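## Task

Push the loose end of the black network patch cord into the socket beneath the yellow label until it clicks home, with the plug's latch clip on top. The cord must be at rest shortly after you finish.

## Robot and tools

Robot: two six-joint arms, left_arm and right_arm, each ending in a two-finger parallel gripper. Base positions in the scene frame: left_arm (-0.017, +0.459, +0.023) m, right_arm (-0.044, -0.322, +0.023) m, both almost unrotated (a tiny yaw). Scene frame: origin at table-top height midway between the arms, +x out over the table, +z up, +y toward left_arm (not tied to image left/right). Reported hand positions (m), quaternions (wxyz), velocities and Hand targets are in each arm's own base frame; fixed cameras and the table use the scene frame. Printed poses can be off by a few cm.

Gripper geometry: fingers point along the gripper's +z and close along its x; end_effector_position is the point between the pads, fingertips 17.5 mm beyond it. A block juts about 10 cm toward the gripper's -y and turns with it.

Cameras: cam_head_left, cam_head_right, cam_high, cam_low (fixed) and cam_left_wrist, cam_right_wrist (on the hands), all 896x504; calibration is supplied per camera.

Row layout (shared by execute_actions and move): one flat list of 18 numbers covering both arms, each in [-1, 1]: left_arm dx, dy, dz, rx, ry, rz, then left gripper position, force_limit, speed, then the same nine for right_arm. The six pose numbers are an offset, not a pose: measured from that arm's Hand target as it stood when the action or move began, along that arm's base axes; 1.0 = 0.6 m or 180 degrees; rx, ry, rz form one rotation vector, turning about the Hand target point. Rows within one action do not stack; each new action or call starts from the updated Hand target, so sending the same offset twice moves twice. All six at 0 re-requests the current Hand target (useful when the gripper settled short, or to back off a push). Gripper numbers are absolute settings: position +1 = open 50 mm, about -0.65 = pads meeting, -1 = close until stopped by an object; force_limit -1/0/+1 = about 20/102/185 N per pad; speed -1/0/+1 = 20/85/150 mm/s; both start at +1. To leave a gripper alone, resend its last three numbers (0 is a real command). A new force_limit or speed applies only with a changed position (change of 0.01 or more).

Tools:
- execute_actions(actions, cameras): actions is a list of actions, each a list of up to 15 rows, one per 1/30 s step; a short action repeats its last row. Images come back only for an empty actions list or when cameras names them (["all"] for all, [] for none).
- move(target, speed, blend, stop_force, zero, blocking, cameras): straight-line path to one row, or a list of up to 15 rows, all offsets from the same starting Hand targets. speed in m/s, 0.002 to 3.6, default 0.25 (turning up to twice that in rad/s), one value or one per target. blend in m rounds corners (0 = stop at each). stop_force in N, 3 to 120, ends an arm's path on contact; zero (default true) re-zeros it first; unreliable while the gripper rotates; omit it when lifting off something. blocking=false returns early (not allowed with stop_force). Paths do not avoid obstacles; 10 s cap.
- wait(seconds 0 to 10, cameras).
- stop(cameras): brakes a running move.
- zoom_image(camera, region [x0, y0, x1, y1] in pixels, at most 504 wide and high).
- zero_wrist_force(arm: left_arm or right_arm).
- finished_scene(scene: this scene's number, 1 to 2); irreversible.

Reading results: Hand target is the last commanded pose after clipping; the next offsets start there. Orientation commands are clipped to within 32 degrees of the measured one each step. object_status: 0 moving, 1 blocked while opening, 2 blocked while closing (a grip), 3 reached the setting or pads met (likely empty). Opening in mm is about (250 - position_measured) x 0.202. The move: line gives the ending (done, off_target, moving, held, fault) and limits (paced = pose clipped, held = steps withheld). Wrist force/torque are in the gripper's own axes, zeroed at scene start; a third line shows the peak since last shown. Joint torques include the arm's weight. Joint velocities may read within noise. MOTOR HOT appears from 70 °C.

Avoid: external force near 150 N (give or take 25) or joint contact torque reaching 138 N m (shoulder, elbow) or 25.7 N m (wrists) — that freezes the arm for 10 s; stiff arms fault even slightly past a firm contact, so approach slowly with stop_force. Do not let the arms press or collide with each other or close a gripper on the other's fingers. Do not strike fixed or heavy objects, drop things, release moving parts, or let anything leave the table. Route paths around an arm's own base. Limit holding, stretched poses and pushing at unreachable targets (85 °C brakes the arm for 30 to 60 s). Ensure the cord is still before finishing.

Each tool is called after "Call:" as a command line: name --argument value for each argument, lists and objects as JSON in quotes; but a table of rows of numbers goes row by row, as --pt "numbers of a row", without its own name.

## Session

Call:
execute_actions --actions '[]'

Call:
zoom_image --camera "cam_head_left" --region '[360, 220, 560, 340]'

Call:
zoom_image --camera "cam_head_right" --region '[360, 220, 560, 340]'

Scene clock: 0.00 s.
left_arm: end_effector_position=(+0.9631, -0.0032, +0.3654) position_measured=3 object_status=3 end_effector_quat_wxyz=(-0.320, +0.713, -0.401, +0.478) | right_arm: end_effector_position=(+0.2701, -0.2216, +0.3631) position_measured=3 object_status=3 end_effector_quat_wxyz=(-0.169, -0.514, +0.721, +0.432)
Joint positions: left_arm=[-0.217 -0.801 1.08 -3.061 -1.294 2.572] | right_arm=[2.735 -1.8 -1.302 -2.569 1.712 2.994]
Joint velocities: within noise
Joint torques (N m): no reading
Motor temperatures (°C): left_arm=[33 33 33 39 39 38] | right_arm=[32 33 31 40 42 43]
Wrist force (N): no reading
Wrist torque (N m): no reading
Wrist force, peak (N): no reading
Hand target: left_arm +0.9631, -0.0032, +0.3654; -0.320, +0.713, -0.401, +0.478 | right_arm +0.2701, -0.2216, +0.3631; -0.169, -0.514, +0.721, +0.432
Tool commands: left_gripper/position=+1.0 left_gripper/force_limit=+1.0 left_gripper/speed=+1.0 right_gripper/position=+1.0 right_gripper/force_limit=+1.0 right_gripper/speed=+1.0
camera_calibration:
cam_left_wrist: T_world_to_cam=[[0.235223, -0.869662, 0.434002, -0.37803], [-0.565177, -0.485663, -0.666863, 0.806055], [0.790724, -0.0884269, -0.605753, -0.406348], [0, 0, 0, 1]] pos_world=[0.865795, 0.0267803, 0.455447]
cam_right_wrist: T_world_to_cam=[[-0.412279, -0.887145, -0.207366, -0.00512707], [-0.337774, -0.0625496, 0.939147, -0.243978], [-0.84613, 0.457233, -0.273866, 0.555905], [0, 0, 0, 1]] pos_world=[0.385845, -0.273988, 0.380311]

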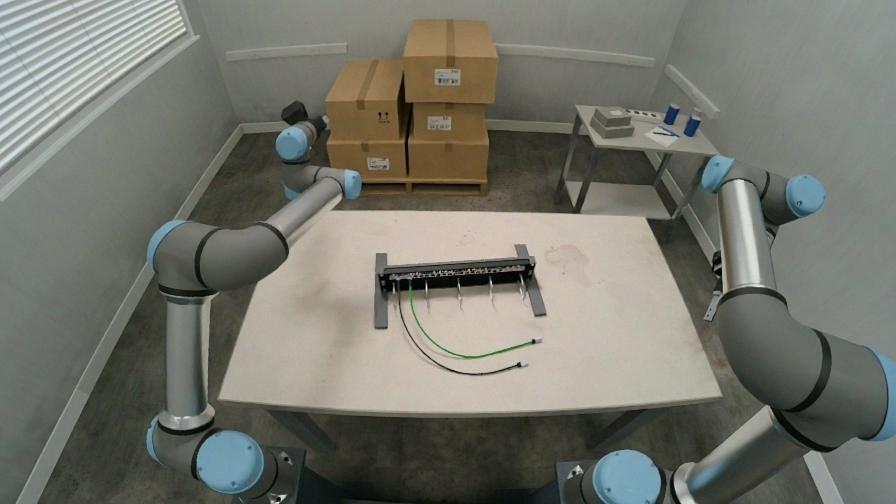

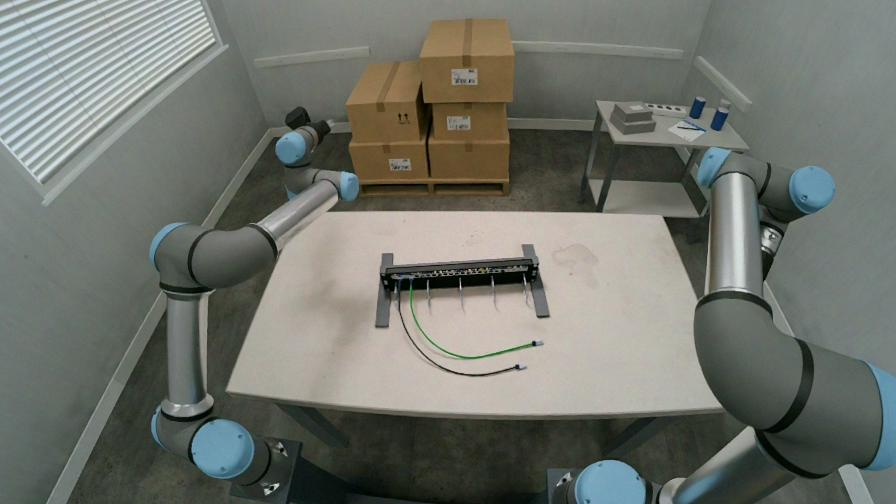

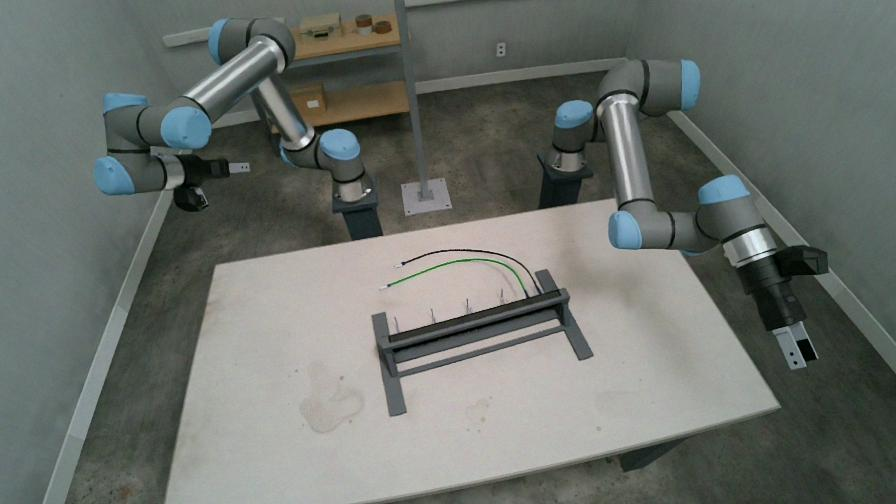

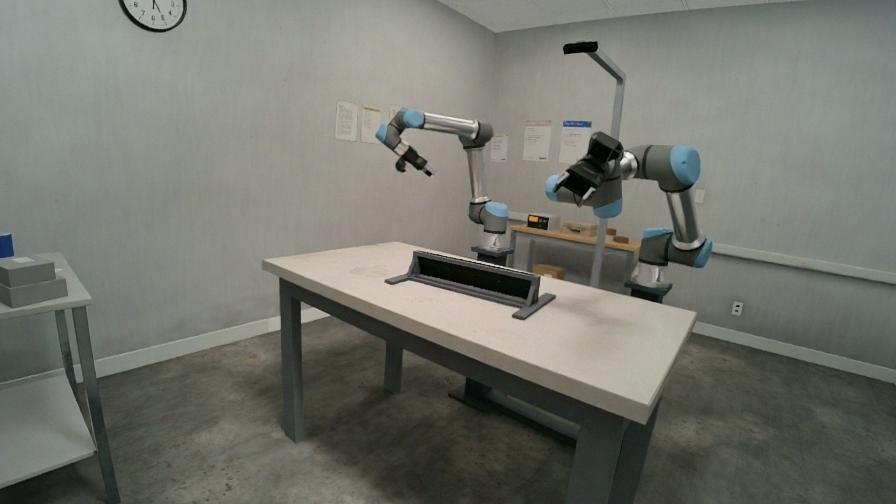

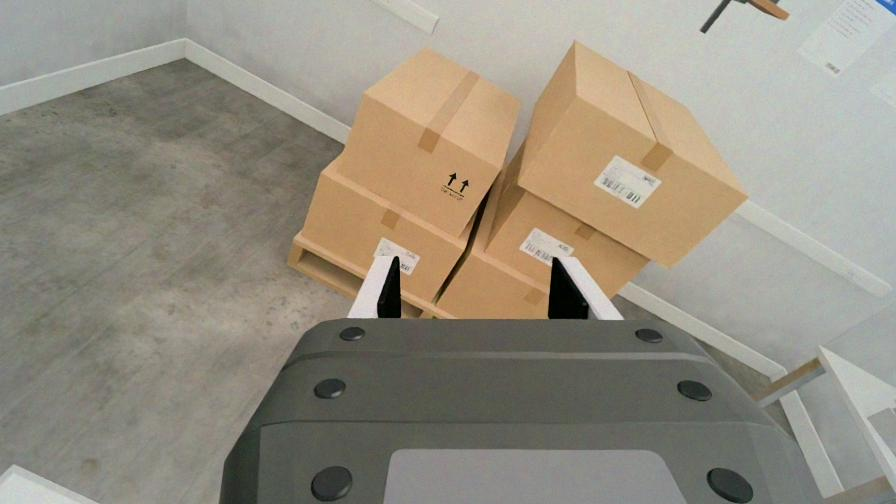

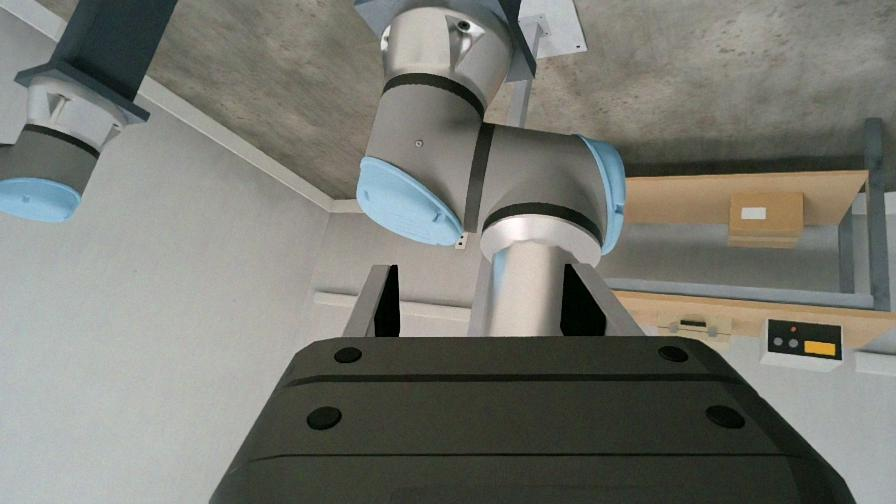

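Scaled by 2.520 from the camera's 896x504 image, which has a finer 1280x720 frame.

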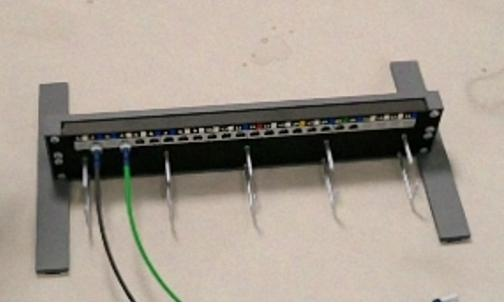

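Scaled by 2.520 from the camera's 896x504 image, which has a finer 1280x720 frame.

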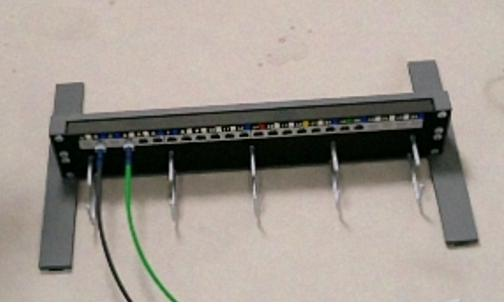

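Call:
zoom_image --camera "cam_head_right" --region '[440, 255, 520, 290]'

Call:
zoom_image --camera "cam_head_left" --region '[440, 255, 520, 290]'

Call:
zoom_image --camera "cam_head_right" --region '[490, 330, 560, 385]'

Call:
zoom_image --camera "cam_head_left" --region '[490, 330, 560, 385]'

Call:
zoom_image --camera "cam_high" --region '[370, 230, 470, 310]'

Scaled by 6.300 from the camera's 896x504 image, which has a finer 1280x720 frame.

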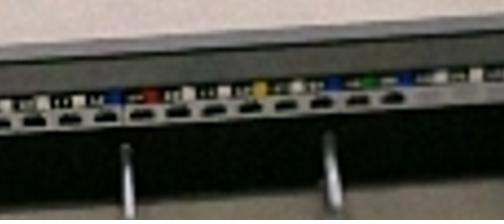

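Scaled by 6.300 from the camera's 896x504 image, which has a finer 1280x720 frame.

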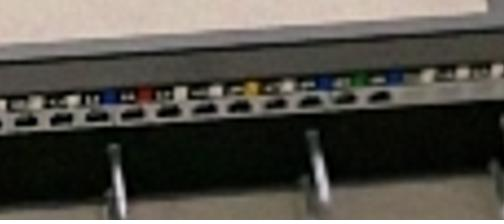

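Scaled by 7.200 from the camera's 896x504 image, which has a finer 1280x720 frame.

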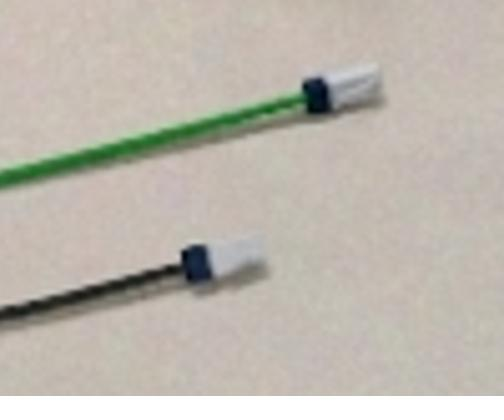

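Scaled by 7.200 from the camera's 896x504 image, which has a finer 1280x720 frame.

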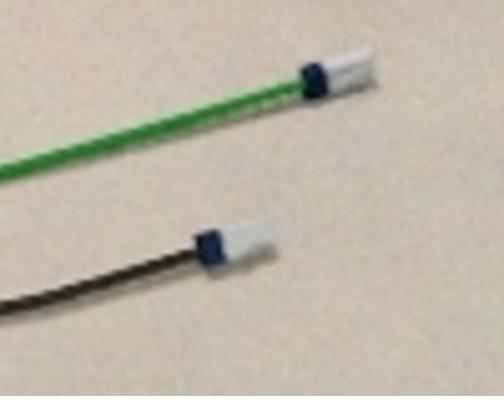

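Scaled by 5.040 from the camera's 896x504 image, which has a finer 1280x720 frame.

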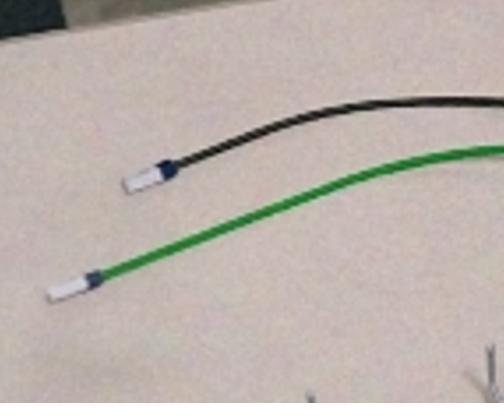

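Call:
move --pt "-0.0572 0.1997 0.0373 0.0541 -0.0119 0.1471 1 1 1 0 0 0 0 0 0 1 1 1" --pt "-0.1995 0.3452 0.1015 0.1088 -0.0240 0.2962 1 1 1 0 0 0 0 0 0 1 1 1" --pt "-0.3518 0.3963 0.1615 0.1526 -0.0337 0.4153 1 1 1 0 0 0 0 0 0 1 1 1" --pt "-0.5125 0.3797 0.2192 0.1964 -0.0434 0.5345 1 1 1 0 0 0 0 0 0 1 1 1" --speed 0.4 --blend 0.02

Call:
move --pt "0.1293 -0.0285 0.0370 0.0672 0.0052 -0.0461 1 1 1 0 0 0 0 0 0 1 1 1" --pt "0.2590 -0.0570 0.0030 0.1028 0.0123 -0.1192 1 1 1 0 0 0 0 0 0 1 1 1" --pt "0.3550 -0.0782 -0.0932 0.0974 0.0194 -0.2007 1 1 1 0 0 0 0 0 0 1 1 1" --pt "0.3913 -0.0860 -0.2255 0.0508 0.0246 -0.2691 1 1 1 0 0 0 0 0 0 1 1 1" --pt "0.3582 -0.0787 -0.3587 -0.0250 0.0264 -0.3052 1 1 1 0 0 0 0 0 0 1 1 1" --pt "0.2640 -0.0578 -0.4567 -0.1095 0.0242 -0.2979 1 1 1 0 0 0 0 0 0 1 1 1" --speed 0.2 --blend 0.01 --cameras '["cam_head_left","cam_high"]'

Scene clock: 129.40 s.
left_arm: end_effector_position=(+0.6556, +0.2247, +0.4969) position_measured=3 object_status=3 end_effector_quat_wxyz=(+0.765, -0.624, -0.162, +0.002) | right_arm: end_effector_position=(+0.2701, -0.2216, +0.3631) position_measured=3 object_status=3 end_effector_quat_wxyz=(-0.169, -0.514, +0.721, +0.432)
Joint positions: left_arm=[-0.217 -0.801 1.079 -3.059 0.5 2.571] | right_arm=[2.735 -1.8 -1.302 -2.569 1.712 2.994]
Joint torques (N m): left_arm=[-11.84 -47.54 -33.65 -2.01 2.12 1.45] | right_arm=[0.94 31.86 22.07 -0.23 -0.03 -0.19]
Wrist force (N): left_arm=[-0.2 0.2 1.0] | right_arm=[0.0 0.0 -0.2]
Wrist torque (N m): left_arm=[0.00 -0.09 0.03] | right_arm=[0.00 0.01 0.00]
Wrist force, peak (N): left_arm=[-0.9 0.1 1.8] | right_arm=[0.0 -0.8 0.0]
Hand target: left_arm +0.6556, +0.2246, +0.4969; +0.765, -0.624, -0.162, +0.002 | right_arm +0.2701, -0.2216, +0.3631; -0.169, -0.514, +0.721, +0.432
Off the commanded pose: left_arm 0.000 m, 0 deg | right_arm 0.000 m, 0 deg.
move: done

Scene clock: 133.77 s.
left_arm: end_effector_position=(+0.8141, +0.1899, +0.2228) position_measured=3 object_status=3 end_effector_quat_wxyz=(-0.575, +0.746, -0.166, +0.292) | right_arm: end_effector_position=(+0.2701, -0.2216, +0.3631) position_measured=3 object_status=3 end_effector_quat_wxyz=(-0.169, -0.514, +0.721, +0.432)
Joint positions: left_arm=[-0.217 -0.801 1.079 0.08 0.499 -0.569] | right_arm=[2.735 -1.8 -1.302 -2.569 1.712 2.994]
Joint torques (N m): left_arm=[0.49 -62.2 -14.94 2.44 -2.36 -2.32] | right_arm=[1.26 30.71 21.94 -0.38 -0.21 -0.15]
Wrist force (N): left_arm=[-0.2 0.0 0.4] | right_arm=[0.0 -0.4 0.0]
Wrist torque (N m): left_arm=[0.01 0.02 -0.02] | right_arm=[-0.08 0.01 0.00]
Wrist force, peak (N): left_arm=[1.0 -1.3 1.4] | right_arm=[0.1 -0.5 -0.5]
Hand target: left_arm +0.8140, +0.1899, +0.2229; -0.575, +0.746, -0.166, +0.292 | right_arm +0.2701, -0.2216, +0.3631; -0.169, -0.514, +0.721, +0.432
Off the commanded pose: left_arm 0.000 m, 0 deg | right_arm 0.000 m, 0 deg.
move: done
Images, in order (width x height): cam_head_left 896x504, cam_high 896x504.

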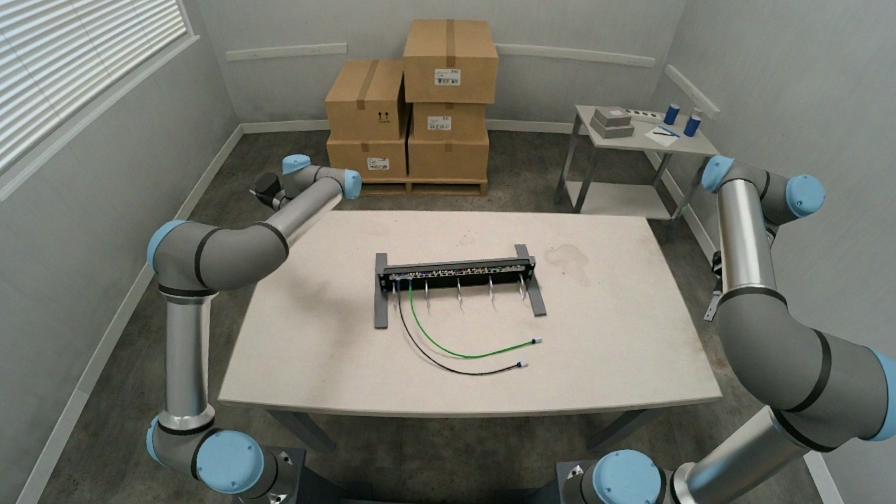

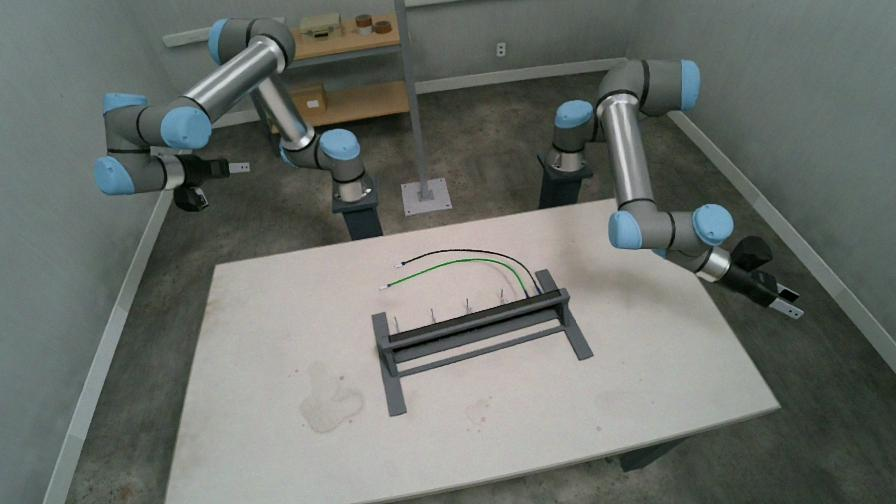

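Call:
move --pt "-0.3 -0.28 0.178 0.0422 0.0414 -0.2462 1 1 1 0 0 0 0 0 0 1 1 1" --pt "-0.49 -0.567 0.128 0.0663 0.0651 -0.3869 1 1 1 0 0 0 0 0 0 1 1 1" --speed 0.4 --blend 0.03

Call:
move --target '[-0.378,-0.605,-0.378,0.0543,0.0533,-0.3166,1,1,1,0,0,0,0,0,0,1,1,1]' --speed 0.3 --cameras '["cam_left_wrist","cam_head_left","cam_high"]'

Scene clock: 168.97 s.
left_arm: end_effector_position=(+0.5201, -0.1502, +0.2997) position_measured=3 object_status=3 end_effector_quat_wxyz=(+0.357, -0.482, +0.643, -0.476) | right_arm: end_effector_position=(+0.2701, -0.2216, +0.3631) position_measured=3 object_status=3 end_effector_quat_wxyz=(-0.169, -0.514, +0.721, +0.432)
Joint positions: left_arm=[-0.75 -1.767 2.051 0.045 1.126 -0.147] | right_arm=[2.735 -1.8 -1.302 -2.569 1.712 2.994]
Joint torques (N m): left_arm=[-10.37 -3.51 -32.07 -3.21 1.02 -1.31] | right_arm=[1.09 31 21.81 -0.41 -0.08 -0.1]
Wrist force (N): left_arm=[-0.8 0.0 0.0] | right_arm=[-0.2 -0.3 0.3]
Wrist torque (N m): left_arm=[0.04 0.24 0.07] | right_arm=[-0.05 0.03 0.00]
Wrist force, peak (N): left_arm=[0.4 1.4 3.0] | right_arm=[0.1 -0.5 -0.5]
Hand target: left_arm +0.5200, -0.1503, +0.2997; +0.357, -0.482, +0.643, -0.476 | right_arm +0.2701, -0.2216, +0.3631; -0.169, -0.514, +0.721, +0.432
Off the commanded pose: left_arm 0.000 m, 0 deg | right_arm 0.000 m, 0 deg.
move: done

Scene clock: 171.17 s.
left_arm: end_effector_position=(+0.2932, -0.5133, +0.0730) position_measured=3 object_status=3 end_effector_quat_wxyz=(+0.072, -0.124, +0.857, -0.494) | right_arm: end_effector_position=(+0.2701, -0.2216, +0.3631) position_measured=3 object_status=3 end_effector_quat_wxyz=(-0.169, -0.514, +0.721, +0.432)
Joint positions: left_arm=[-1.278 -1.269 2.061 -0.267 1.575 0.004] | right_arm=[2.735 -1.8 -1.302 -2.569 1.712 2.994]
Joint torques (N m): left_arm=[11 -20.53 -18.06 1.94 0.54 -2.36] | right_arm=[1.89 30.36 21.67 -0.4 -0.17 -0.09]
Wrist force (N): left_arm=[-0.1 0.3 -0.5] | right_arm=[0.1 -0.5 -0.3]
Wrist torque (N m): left_arm=[0.14 0.19 0.13] | right_arm=[-0.08 0.00 0.00]
Wrist force, peak (N): left_arm=[-3.1 -2.0 0.6] | right_arm=[-0.4 -0.6 -0.4]
Hand target: left_arm +0.2932, -0.5133, +0.0729; +0.072, -0.124, +0.858, -0.494 | right_arm +0.2701, -0.2216, +0.3631; -0.169, -0.514, +0.721, +0.432
Off the commanded pose: left_arm 0.000 m, 0 deg | right_arm 0.000 m, 0 deg.
move: done
camera_calibration:
cam_left_wrist: T_world_to_cam=[[-0.953951, -0.299879, 0.00709404, 0.135232], [-0.233991, 0.729139, -0.643121, 0.509415], [0.187686, -0.615166, -0.765732, -0.180725], [0, 0, 0, 1]] pos_world=[0.282123, -0.442057, 0.188269]
Images, in order (width x height): cam_head_left 896x504, cam_high 896x504, cam_left_wrist 896x504.

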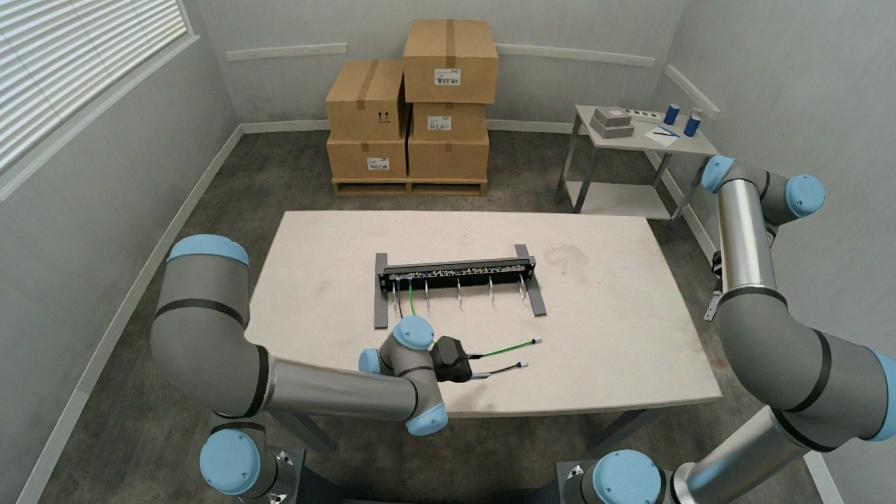

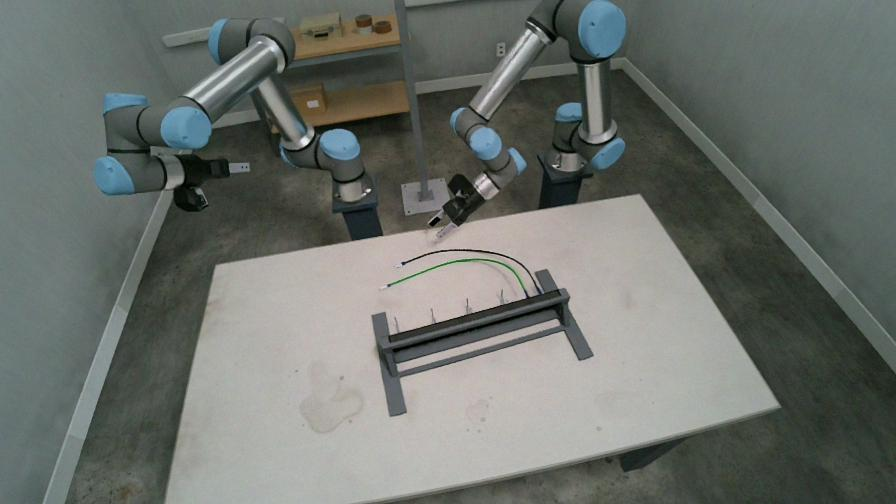

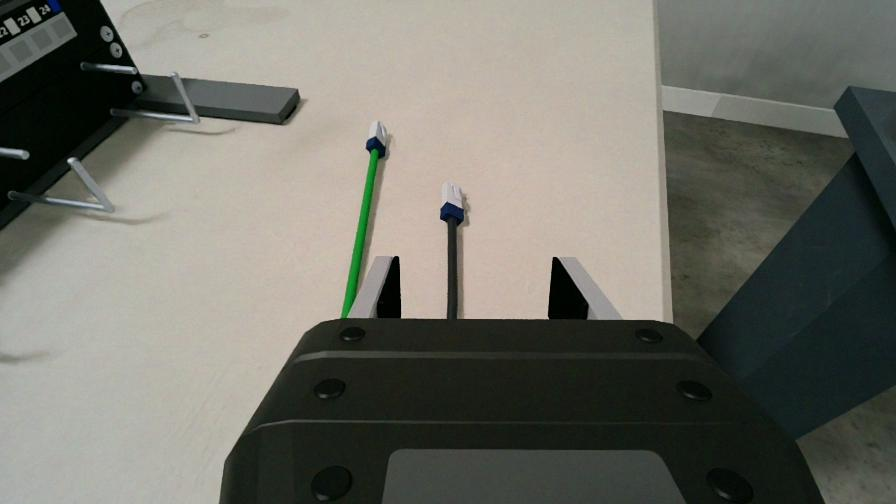

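Call:
zoom_image --camera "cam_left_wrist" --region '[420, 165, 490, 235]'

Scaled by 7.200 from the camera's 896x504 image, which has a finer 1280x720 frame.

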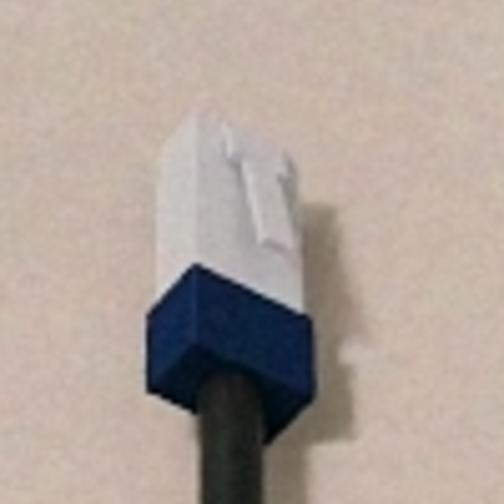

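Call:
move --target '[0.025,-0.119,-0.074,0.0245,-0.0855,-0.004,0.08,0,0,0,0,0,0,0,0,1,1,1]' --speed 0.15 --cameras '["cam_left_wrist"]'

Call:
zoom_image --camera "cam_left_wrist" --region '[400, 170, 560, 330]'

Scene clock: 289.07 s.
left_arm: end_effector_position=(+0.3081, -0.5848, +0.0285) position_measured=140 object_status=3 end_effector_quat_wxyz=(+0.188, -0.048, +0.859, -0.473) | right_arm: end_effector_position=(+0.2701, -0.2216, +0.3631) position_measured=3 object_status=3 end_effector_quat_wxyz=(-0.169, -0.514, +0.721, +0.432)
Joint positions: left_arm=[-1.371 -1.07 1.922 -0.339 1.366 0.208] | right_arm=[2.735 -1.8 -1.302 -2.569 1.712 2.994]
Joint torques (N m): left_arm=[12.96 -41.72 -11.55 2.13 0.14 -1.4] | right_arm=[1.01 30.84 22.26 -0.46 -0.15 -0.06]
Wrist force (N): left_arm=[-0.5 -0.1 -0.3] | right_arm=[-0.1 -0.5 -0.3]
Wrist torque (N m): left_arm=[0.11 0.27 0.13] | right_arm=[-0.09 0.01 0.00]
Wrist force, peak (N): left_arm=[-0.8 0.3 -2.1] | right_arm=[-0.2 -0.7 -0.1]
Hand target: left_arm +0.3082, -0.5847, +0.0285; +0.188, -0.048, +0.859, -0.473 | right_arm +0.2701, -0.2216, +0.3631; -0.169, -0.514, +0.721, +0.432
Off the commanded pose: left_arm 0.000 m, 0 deg | right_arm 0.000 m, 0 deg.
move: done
camera_calibration:
cam_left_wrist: T_world_to_cam=[[-0.922316, -0.277741, -0.268689, 0.139414], [-0.0532512, 0.780011, -0.623495, 0.509915], [0.382751, -0.560751, -0.734207, -0.290788], [0, 0, 0, 1]] pos_world=[0.267036, -0.522079, 0.14189]
Images, in order (width x height): cam_left_wrist 896x504.

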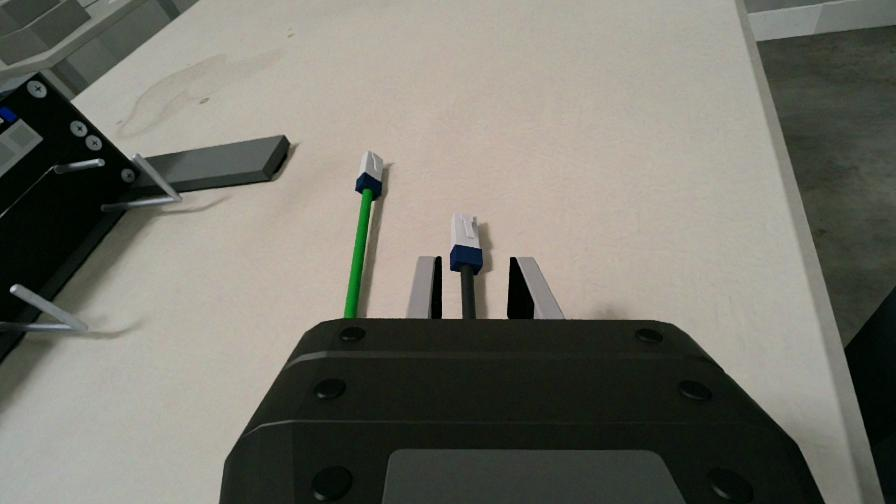

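Scaled by 3.150 from the camera's 896x504 image, which has a finer 1280x720 frame.

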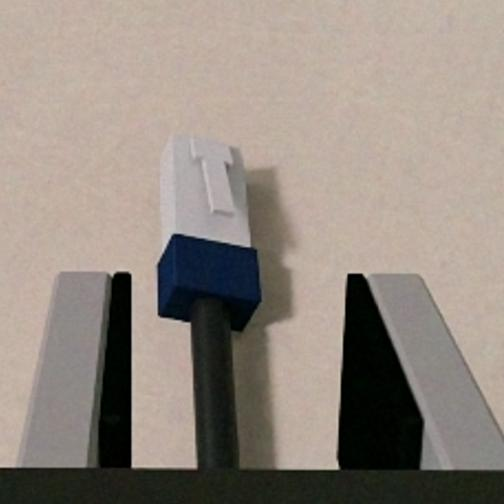

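Call:
move --target '[0.0388,-0.0788,-0.0473,0,0,0,0.08,0,0,0,0,0,0,0,0,1,1,1]' --speed 0.04 --stop_force 5 --cameras '["cam_left_wrist"]'

Call:
zoom_image --camera "cam_left_wrist" --region '[400, 200, 560, 330]'

Scene clock: 320.80 s.
left_arm: end_effector_position=(+0.3315, -0.6320, +0.0001) position_measured=140 object_status=3 end_effector_quat_wxyz=(+0.188, -0.048, +0.859, -0.473) | right_arm: end_effector_position=(+0.2701, -0.2216, +0.3631) position_measured=3 object_status=3 end_effector_quat_wxyz=(-0.169, -0.514, +0.721, +0.432)
Joint positions: left_arm=[-1.342 -0.929 1.766 -0.326 1.391 0.222] | right_arm=[2.735 -1.8 -1.302 -2.569 1.712 2.994]
Joint torques (N m): left_arm=[-12.58 -54.17 -8.7 -2.87 -1.18 -2.43] | right_arm=[1.31 30.8 20.86 -0.62 -0.1 -0.22]
Wrist force (N): left_arm=[-0.4 -0.1 -0.5] | right_arm=[0.0 -0.2 0.0]
Wrist torque (N m): left_arm=[0.11 0.26 0.08] | right_arm=[-0.04 0.01 0.00]
Wrist force, peak (N): left_arm=[-1.0 -2.3 -1.7] | right_arm=[0.0 -0.6 -0.2]
Hand target: left_arm +0.3315, -0.6320, +0.0001; +0.188, -0.048, +0.859, -0.473 | right_arm +0.2701, -0.2216, +0.3631; -0.169, -0.514, +0.721, +0.432
Off the commanded pose: left_arm 0.000 m, 0 deg | right_arm 0.000 m, 0 deg.
move: done
camera_calibration:
cam_left_wrist: T_world_to_cam=[[-0.922272, -0.277767, -0.268811, 0.140149], [-0.0532298, 0.780067, -0.623428, 0.530283], [0.382858, -0.560661, -0.73422, -0.347004], [0, 0, 0, 1]] pos_world=[0.290336, -0.569279, 0.11349]
Images, in order (width x height): cam_left_wrist 896x504.

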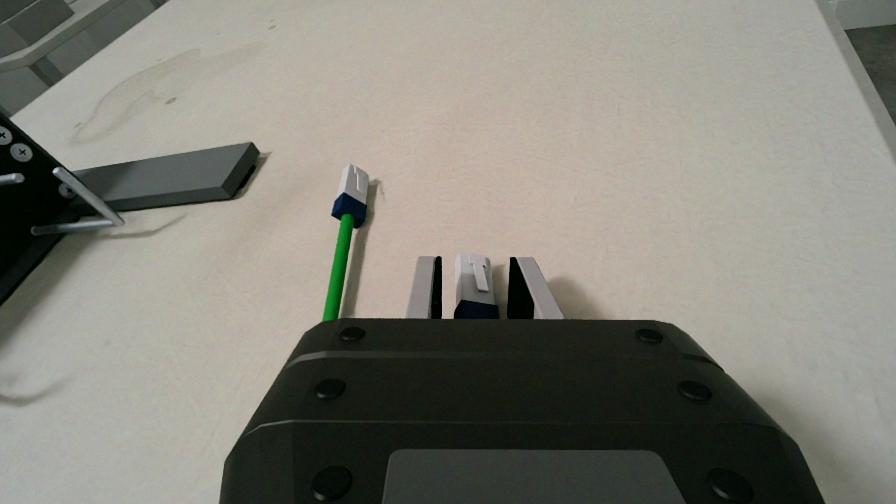

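Scaled by 3.150 from the camera's 896x504 image, which has a finer 1280x720 frame.

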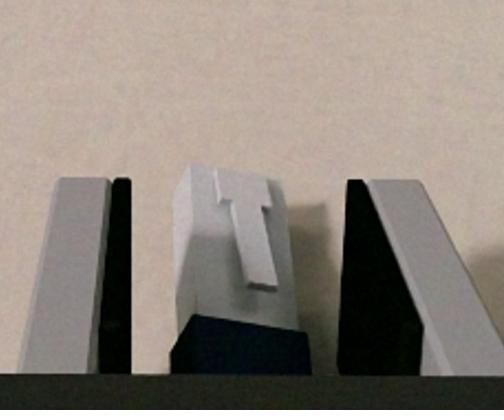

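Call:
move --target '[0,0,0,0,0,0,-1,-0.5,-0.8,0,0,0,0,0,0,1,1,1]' --cameras '["cam_left_wrist"]'

Call:
zoom_image --camera "cam_left_wrist" --region '[400, 200, 560, 330]'

Scene clock: 337.73 s.
left_arm: end_effector_position=(+0.3315, -0.6320, +0.0001) position_measured=198 object_status=2 end_effector_quat_wxyz=(+0.188, -0.048, +0.859, -0.473) | right_arm: end_effector_position=(+0.2701, -0.2216, +0.3631) position_measured=3 object_status=3 end_effector_quat_wxyz=(-0.169, -0.514, +0.721, +0.432)
Joint positions: left_arm=[-1.342 -0.929 1.766 -0.326 1.391 0.222] | right_arm=[2.735 -1.8 -1.302 -2.569 1.712 2.994]
Joint torques (N m): left_arm=[-12.8 -53.85 -9.41 -2.77 -1.15 -2.2] | right_arm=[1.64 30.95 20.6 -0.78 -0.06 -0.2]
Wrist force (N): left_arm=[-0.3 0.0 -0.7] | right_arm=[-0.1 -0.3 -0.3]
Wrist torque (N m): left_arm=[0.11 0.26 0.08] | right_arm=[-0.05 0.02 0.00]
Wrist force, peak (N): left_arm=[-0.8 0.0 -0.5] | right_arm=[0.0 -0.7 0.3]
Hand target: left_arm +0.3315, -0.6320, +0.0001; +0.188, -0.048, +0.859, -0.473 | right_arm +0.2701, -0.2216, +0.3631; -0.169, -0.514, +0.721, +0.432
Off the commanded pose: left_arm 0.000 m, 0 deg | right_arm 0.000 m, 0 deg.
move: done
camera_calibration:
cam_left_wrist: T_world_to_cam=[[-0.922272, -0.277767, -0.268811, 0.140149], [-0.0532298, 0.780067, -0.623428, 0.530283], [0.382858, -0.560661, -0.73422, -0.347004], [0, 0, 0, 1]] pos_world=[0.290336, -0.569279, 0.11349]
Images, in order (width x height): cam_left_wrist 896x504.

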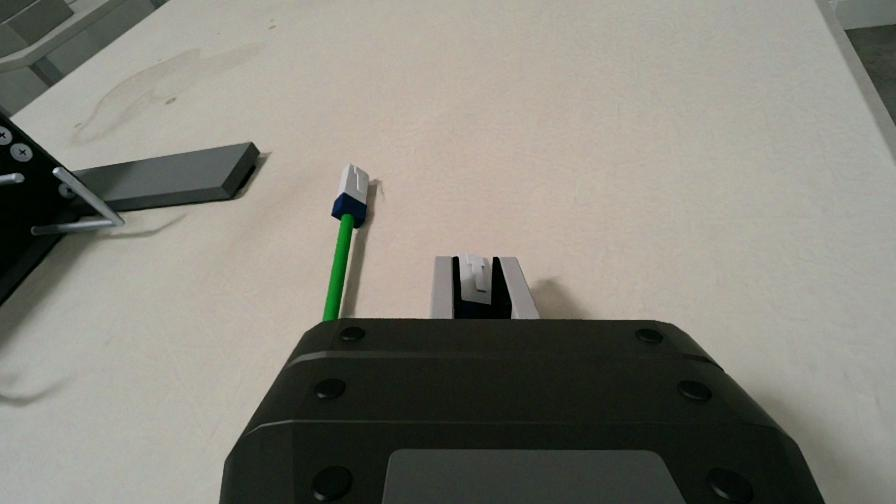

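Scaled by 3.150 from the camera's 896x504 image, which has a finer 1280x720 frame.

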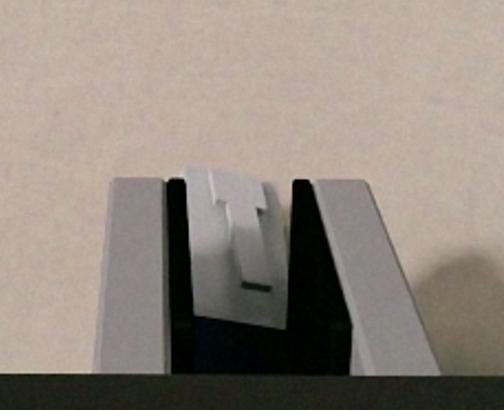

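Call:
zoom_image --camera "cam_left_wrist" --region '[445, 245, 505, 320]'

Scaled by 6.720 from the camera's 896x504 image, which has a finer 1280x720 frame.

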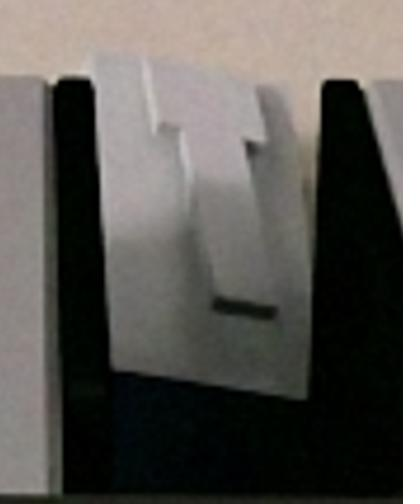

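Call:
move --pt "0 0 0 0 0 0 -0.17 -0.5 -0.8 0 0 0 0 0 0 1 1 1" --pt "-0.0083 -0.0022 0.002 0.0199 -0.0694 0 -0.17 -0.5 -0.8 0 0 0 0 0 0 1 1 1" --speed 0.03 --cameras '["cam_left_wrist"]'

Call:
zoom_image --camera "cam_left_wrist" --region '[420, 230, 530, 325]'

Scene clock: 397.73 s.
left_arm: end_effector_position=(+0.3265, -0.6333, +0.0013) position_measured=178 object_status=3 end_effector_quat_wxyz=(+0.282, +0.010, +0.848, -0.449) | right_arm: end_effector_position=(+0.2701, -0.2216, +0.3631) position_measured=3 object_status=3 end_effector_quat_wxyz=(-0.169, -0.514, +0.721, +0.432)
Joint positions: left_arm=[-1.412 -0.927 1.796 -0.384 1.222 0.394] | right_arm=[2.735 -1.8 -1.302 -2.569 1.712 2.994]
Joint torques (N m): left_arm=[0.58 -32.29 -12.8 -0.78 1 -2.38] | right_arm=[0.92 31.82 21.08 -0.83 -0.12 -0.03]
Wrist force (N): left_arm=[-0.6 -0.3 -0.5] | right_arm=[0.2 -0.3 -0.1]
Wrist torque (N m): left_arm=[0.08 0.32 0.04] | right_arm=[-0.04 -0.03 0.00]
Wrist force, peak (N): left_arm=[-0.7 0.0 -0.7] | right_arm=[-0.6 -0.5 -0.1]
Hand target: left_arm +0.3265, -0.6333, +0.0013; +0.282, +0.009, +0.848, -0.449 | right_arm +0.2701, -0.2216, +0.3631; -0.169, -0.514, +0.721, +0.432
Off the commanded pose: left_arm 0.000 m, 0 deg | right_arm 0.000 m, 0 deg.
move: done
camera_calibration:
cam_left_wrist: T_world_to_cam=[[-0.840259, -0.254214, -0.478894, 0.123942], [0.0777741, 0.817619, -0.570483, 0.512824], [0.536578, -0.516599, -0.667241, -0.367302], [0, 0, 0, 1]] pos_world=[0.261345, -0.577535, 0.106834]
Images, in order (width x height): cam_left_wrist 896x504.

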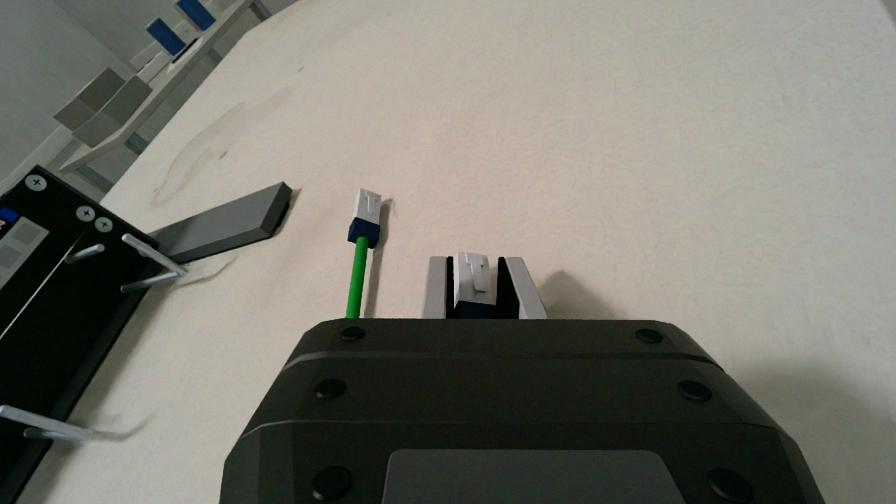

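Scaled by 4.582 from the camera's 896x504 image, which has a finer 1280x720 frame.

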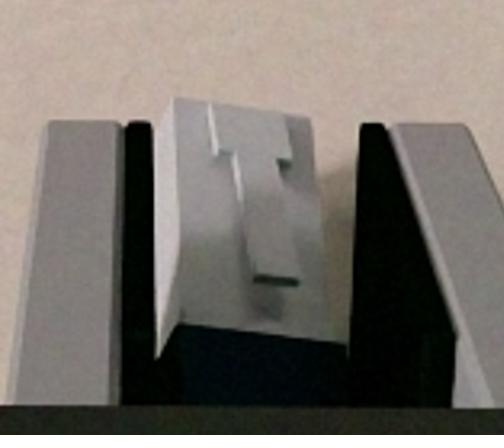

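Call:
move --pt "0 0 0 0 0 0 -1 -1 -0.9 0 0 0 0 0 0 1 1 1" --pt "0 0 0.07 0 0 0 -1 -1 -0.9 0 0 0 0 0 0 1 1 1" --speed 0.06 --cameras '["cam_left_wrist"]'

Call:
zoom_image --camera "cam_left_wrist" --region '[420, 230, 530, 325]'

Scene clock: 439.50 s.
left_arm: end_effector_position=(+0.3266, -0.6334, +0.0435) position_measured=188 object_status=2 end_effector_quat_wxyz=(+0.282, +0.009, +0.848, -0.449) | right_arm: end_effector_position=(+0.2701, -0.2216, +0.3631) position_measured=3 object_status=3 end_effector_quat_wxyz=(-0.169, -0.514, +0.721, +0.432)
Joint positions: left_arm=[-1.411 -1.002 1.78 -0.294 1.222 0.393] | right_arm=[2.735 -1.8 -1.302 -2.569 1.712 2.994]
Joint torques (N m): left_arm=[8.33 -29.38 -11.62 -3.06 0.88 0] | right_arm=[1.43 30.9 20.22 -0.75 -0.07 -0.33]
Wrist force (N): left_arm=[-0.7 0.1 -0.5] | right_arm=[0.0 -0.4 -0.3]
Wrist torque (N m): left_arm=[0.13 0.33 0.11] | right_arm=[-0.06 0.00 0.00]
Wrist force, peak (N): left_arm=[-1.3 -1.1 -0.8] | right_arm=[-0.2 -0.3 0.5]
Hand target: left_arm +0.3265, -0.6333, +0.0433; +0.282, +0.009, +0.848, -0.449 | right_arm +0.2701, -0.2216, +0.3631; -0.169, -0.514, +0.721, +0.432
Off the commanded pose: left_arm 0.000 m, 0 deg | right_arm 0.000 m, 0 deg.
move: done
camera_calibration:
cam_left_wrist: T_world_to_cam=[[-0.840416, -0.254482, -0.478477, 0.144014], [0.0774766, 0.817407, -0.570827, 0.53684], [0.536376, -0.516803, -0.667245, -0.339328], [0, 0, 0, 1]] pos_world=[0.261447, -0.577533, 0.148934]
Images, in order (width x height): cam_left_wrist 896x504.

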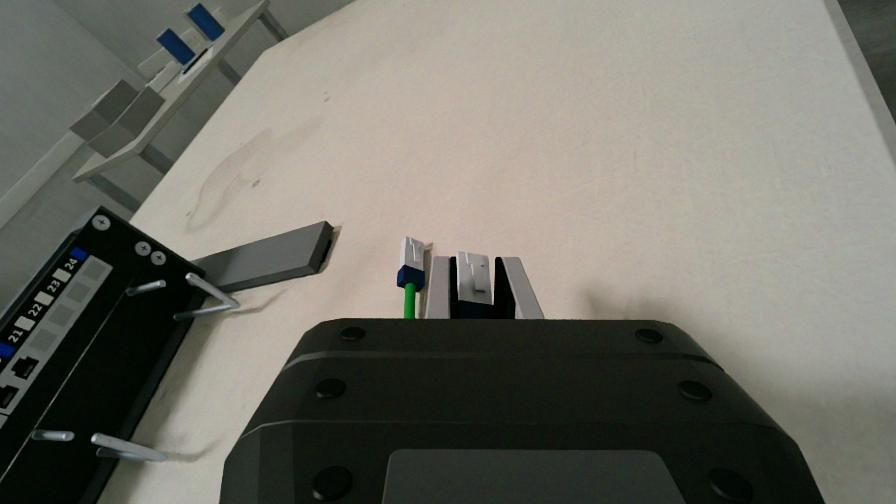

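Scaled by 4.582 from the camera's 896x504 image, which has a finer 1280x720 frame.

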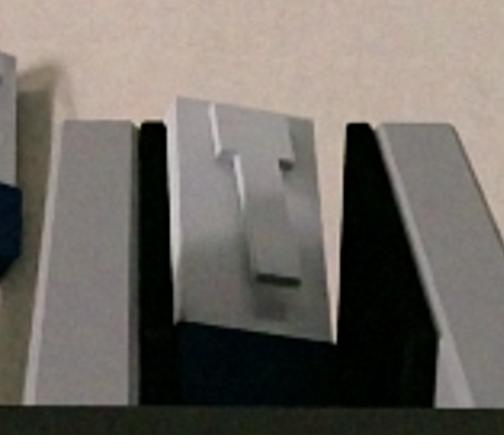

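Call:
move --target '[0.0155,0.0045,0.0042,-0.0444,0.1549,0,-1,-1,-0.9,0,0,0,0,0,0,1,1,1]' --speed 0.1 --cameras '["cam_left_wrist"]'

Call:
zoom_image --camera "cam_left_wrist" --region '[420, 230, 530, 325]'

Scene clock: 490.90 s.
left_arm: end_effector_position=(+0.3360, -0.6306, +0.0458) position_measured=188 object_status=2 end_effector_quat_wxyz=(+0.069, -0.119, +0.858, -0.495) | right_arm: end_effector_position=(+0.2701, -0.2216, +0.3631) position_measured=3 object_status=3 end_effector_quat_wxyz=(-0.169, -0.514, +0.721, +0.432)
Joint positions: left_arm=[-1.257 -0.992 1.705 -0.19 1.603 0.021] | right_arm=[2.735 -1.8 -1.302 -2.569 1.712 2.994]
Joint torques (N m): left_arm=[-11.89 -41.89 -13.69 -0.59 -1.88 2.47] | right_arm=[2.53 31.27 20.25 -0.96 -0.32 -0.22]
Wrist force (N): left_arm=[0.0 0.0 -0.5] | right_arm=[-0.1 -0.6 0.2]
Wrist torque (N m): left_arm=[0.08 0.20 0.08] | right_arm=[-0.10 0.01 0.00]
Wrist force, peak (N): left_arm=[-1.3 -0.3 -0.5] | right_arm=[-0.4 -0.7 -0.1]
Hand target: left_arm +0.3358, -0.6306, +0.0458; +0.069, -0.118, +0.858, -0.495 | right_arm +0.2701, -0.2216, +0.3631; -0.169, -0.514, +0.721, +0.432
Off the commanded pose: left_arm 0.000 m, 0 deg | right_arm 0.000 m, 0 deg.
move: done
camera_calibration:
cam_left_wrist: T_world_to_cam=[[-0.957545, -0.288193, 0.00724543, 0.149694], [-0.224868, 0.730943, -0.644326, 0.585632], [0.180394, -0.618601, -0.764716, -0.281519], [0, 0, 0, 1]] pos_world=[0.325813, -0.559071, 0.160971]
Images, in order (width x height): cam_left_wrist 896x504.

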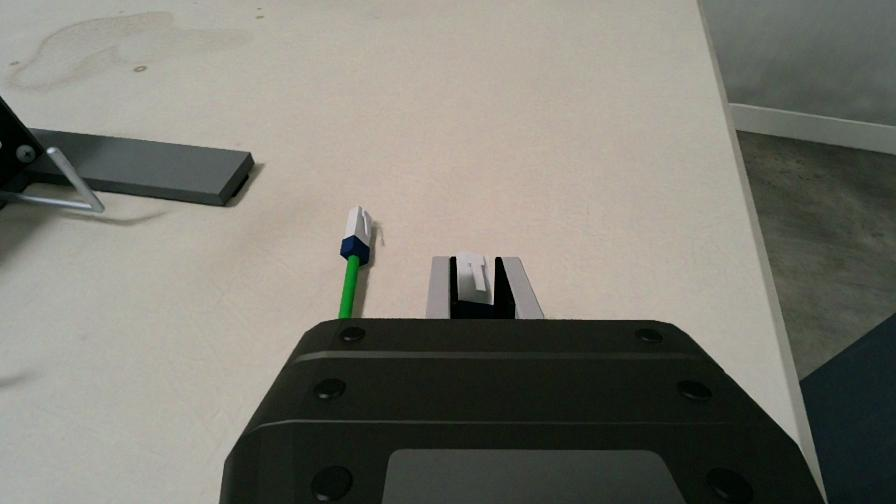

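Scaled by 4.582 from the camera's 896x504 image, which has a finer 1280x720 frame.

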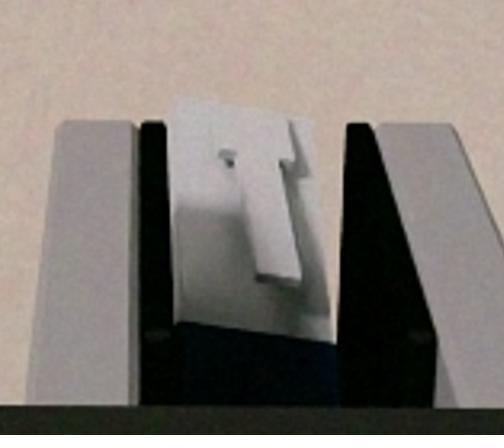

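Call:
move --pt "0 0 -0.06 0 0 0 -1 -1 -0.9 0 0 0 0 0 0 1 1 1" --pt "0 0 -0.078 0 0 0 -1 -1 -0.9 0 0 0 0 0 0 1 1 1" --speed '[0.04,0.01]' --stop_force 8 --cameras '["cam_left_wrist"]'

Call:
zoom_image --camera "cam_left_wrist" --region '[420, 230, 530, 325]'

Scene clock: 506.70 s.
left_arm: end_effector_position=(+0.3358, -0.6306, -0.0010) position_measured=188 object_status=2 end_effector_quat_wxyz=(+0.069, -0.118, +0.858, -0.495) | right_arm: end_effector_position=(+0.2701, -0.2216, +0.3631) position_measured=3 object_status=3 end_effector_quat_wxyz=(-0.169, -0.514, +0.721, +0.432)
Joint positions: left_arm=[-1.257 -0.915 1.727 -0.288 1.603 0.021] | right_arm=[2.735 -1.8 -1.302 -2.569 1.712 2.994]
Joint torques (N m): left_arm=[-11.16 -52.97 -10.41 2.68 -0.61 -1.9] | right_arm=[1.79 31.2 19.79 -1.11 -0.04 -0.22]
Wrist force (N): left_arm=[-0.3 -3.0 -1.9] | right_arm=[0.0 -0.1 -0.3]
Wrist torque (N m): left_arm=[0.09 0.17 0.05] | right_arm=[-0.03 0.00 0.01]
Wrist force, peak (N): left_arm=[-0.3 -3.5 -1.9] | right_arm=[-0.1 -0.7 -0.2]
Hand target: left_arm +0.3358, -0.6306, -0.0010; +0.069, -0.118, +0.858, -0.495 | right_arm +0.2701, -0.2216, +0.3631; -0.169, -0.514, +0.721, +0.432
Off the commanded pose: left_arm 0.000 m, 0 deg | right_arm 0.000 m, 0 deg.
move: done
camera_calibration:
cam_left_wrist: T_world_to_cam=[[-0.957617, -0.287956, 0.00719595, 0.150002], [-0.224659, 0.731016, -0.644316, 0.555404], [0.180274, -0.618625, -0.764725, -0.317245], [0, 0, 0, 1]] pos_world=[0.325612, -0.559071, 0.114171]
Images, in order (width x height): cam_left_wrist 896x504.

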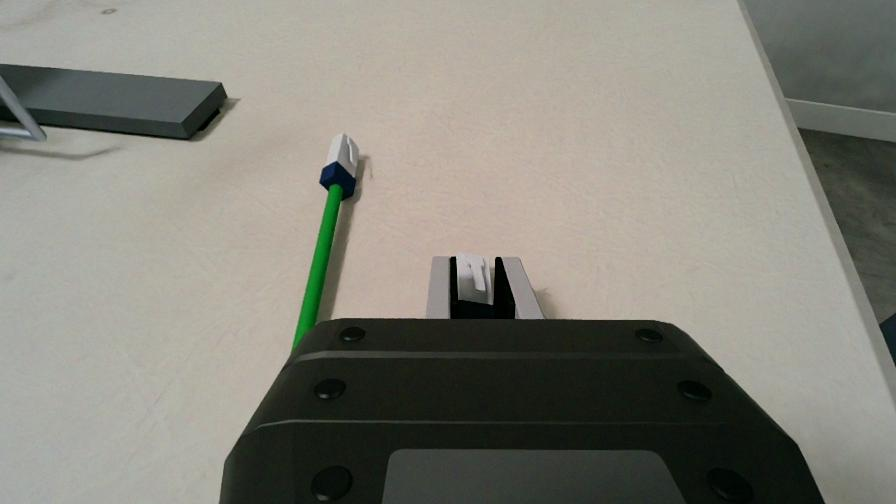

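Scaled by 4.582 from the camera's 896x504 image, which has a finer 1280x720 frame.

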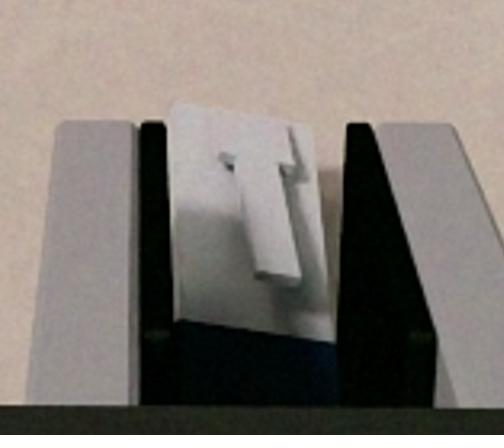

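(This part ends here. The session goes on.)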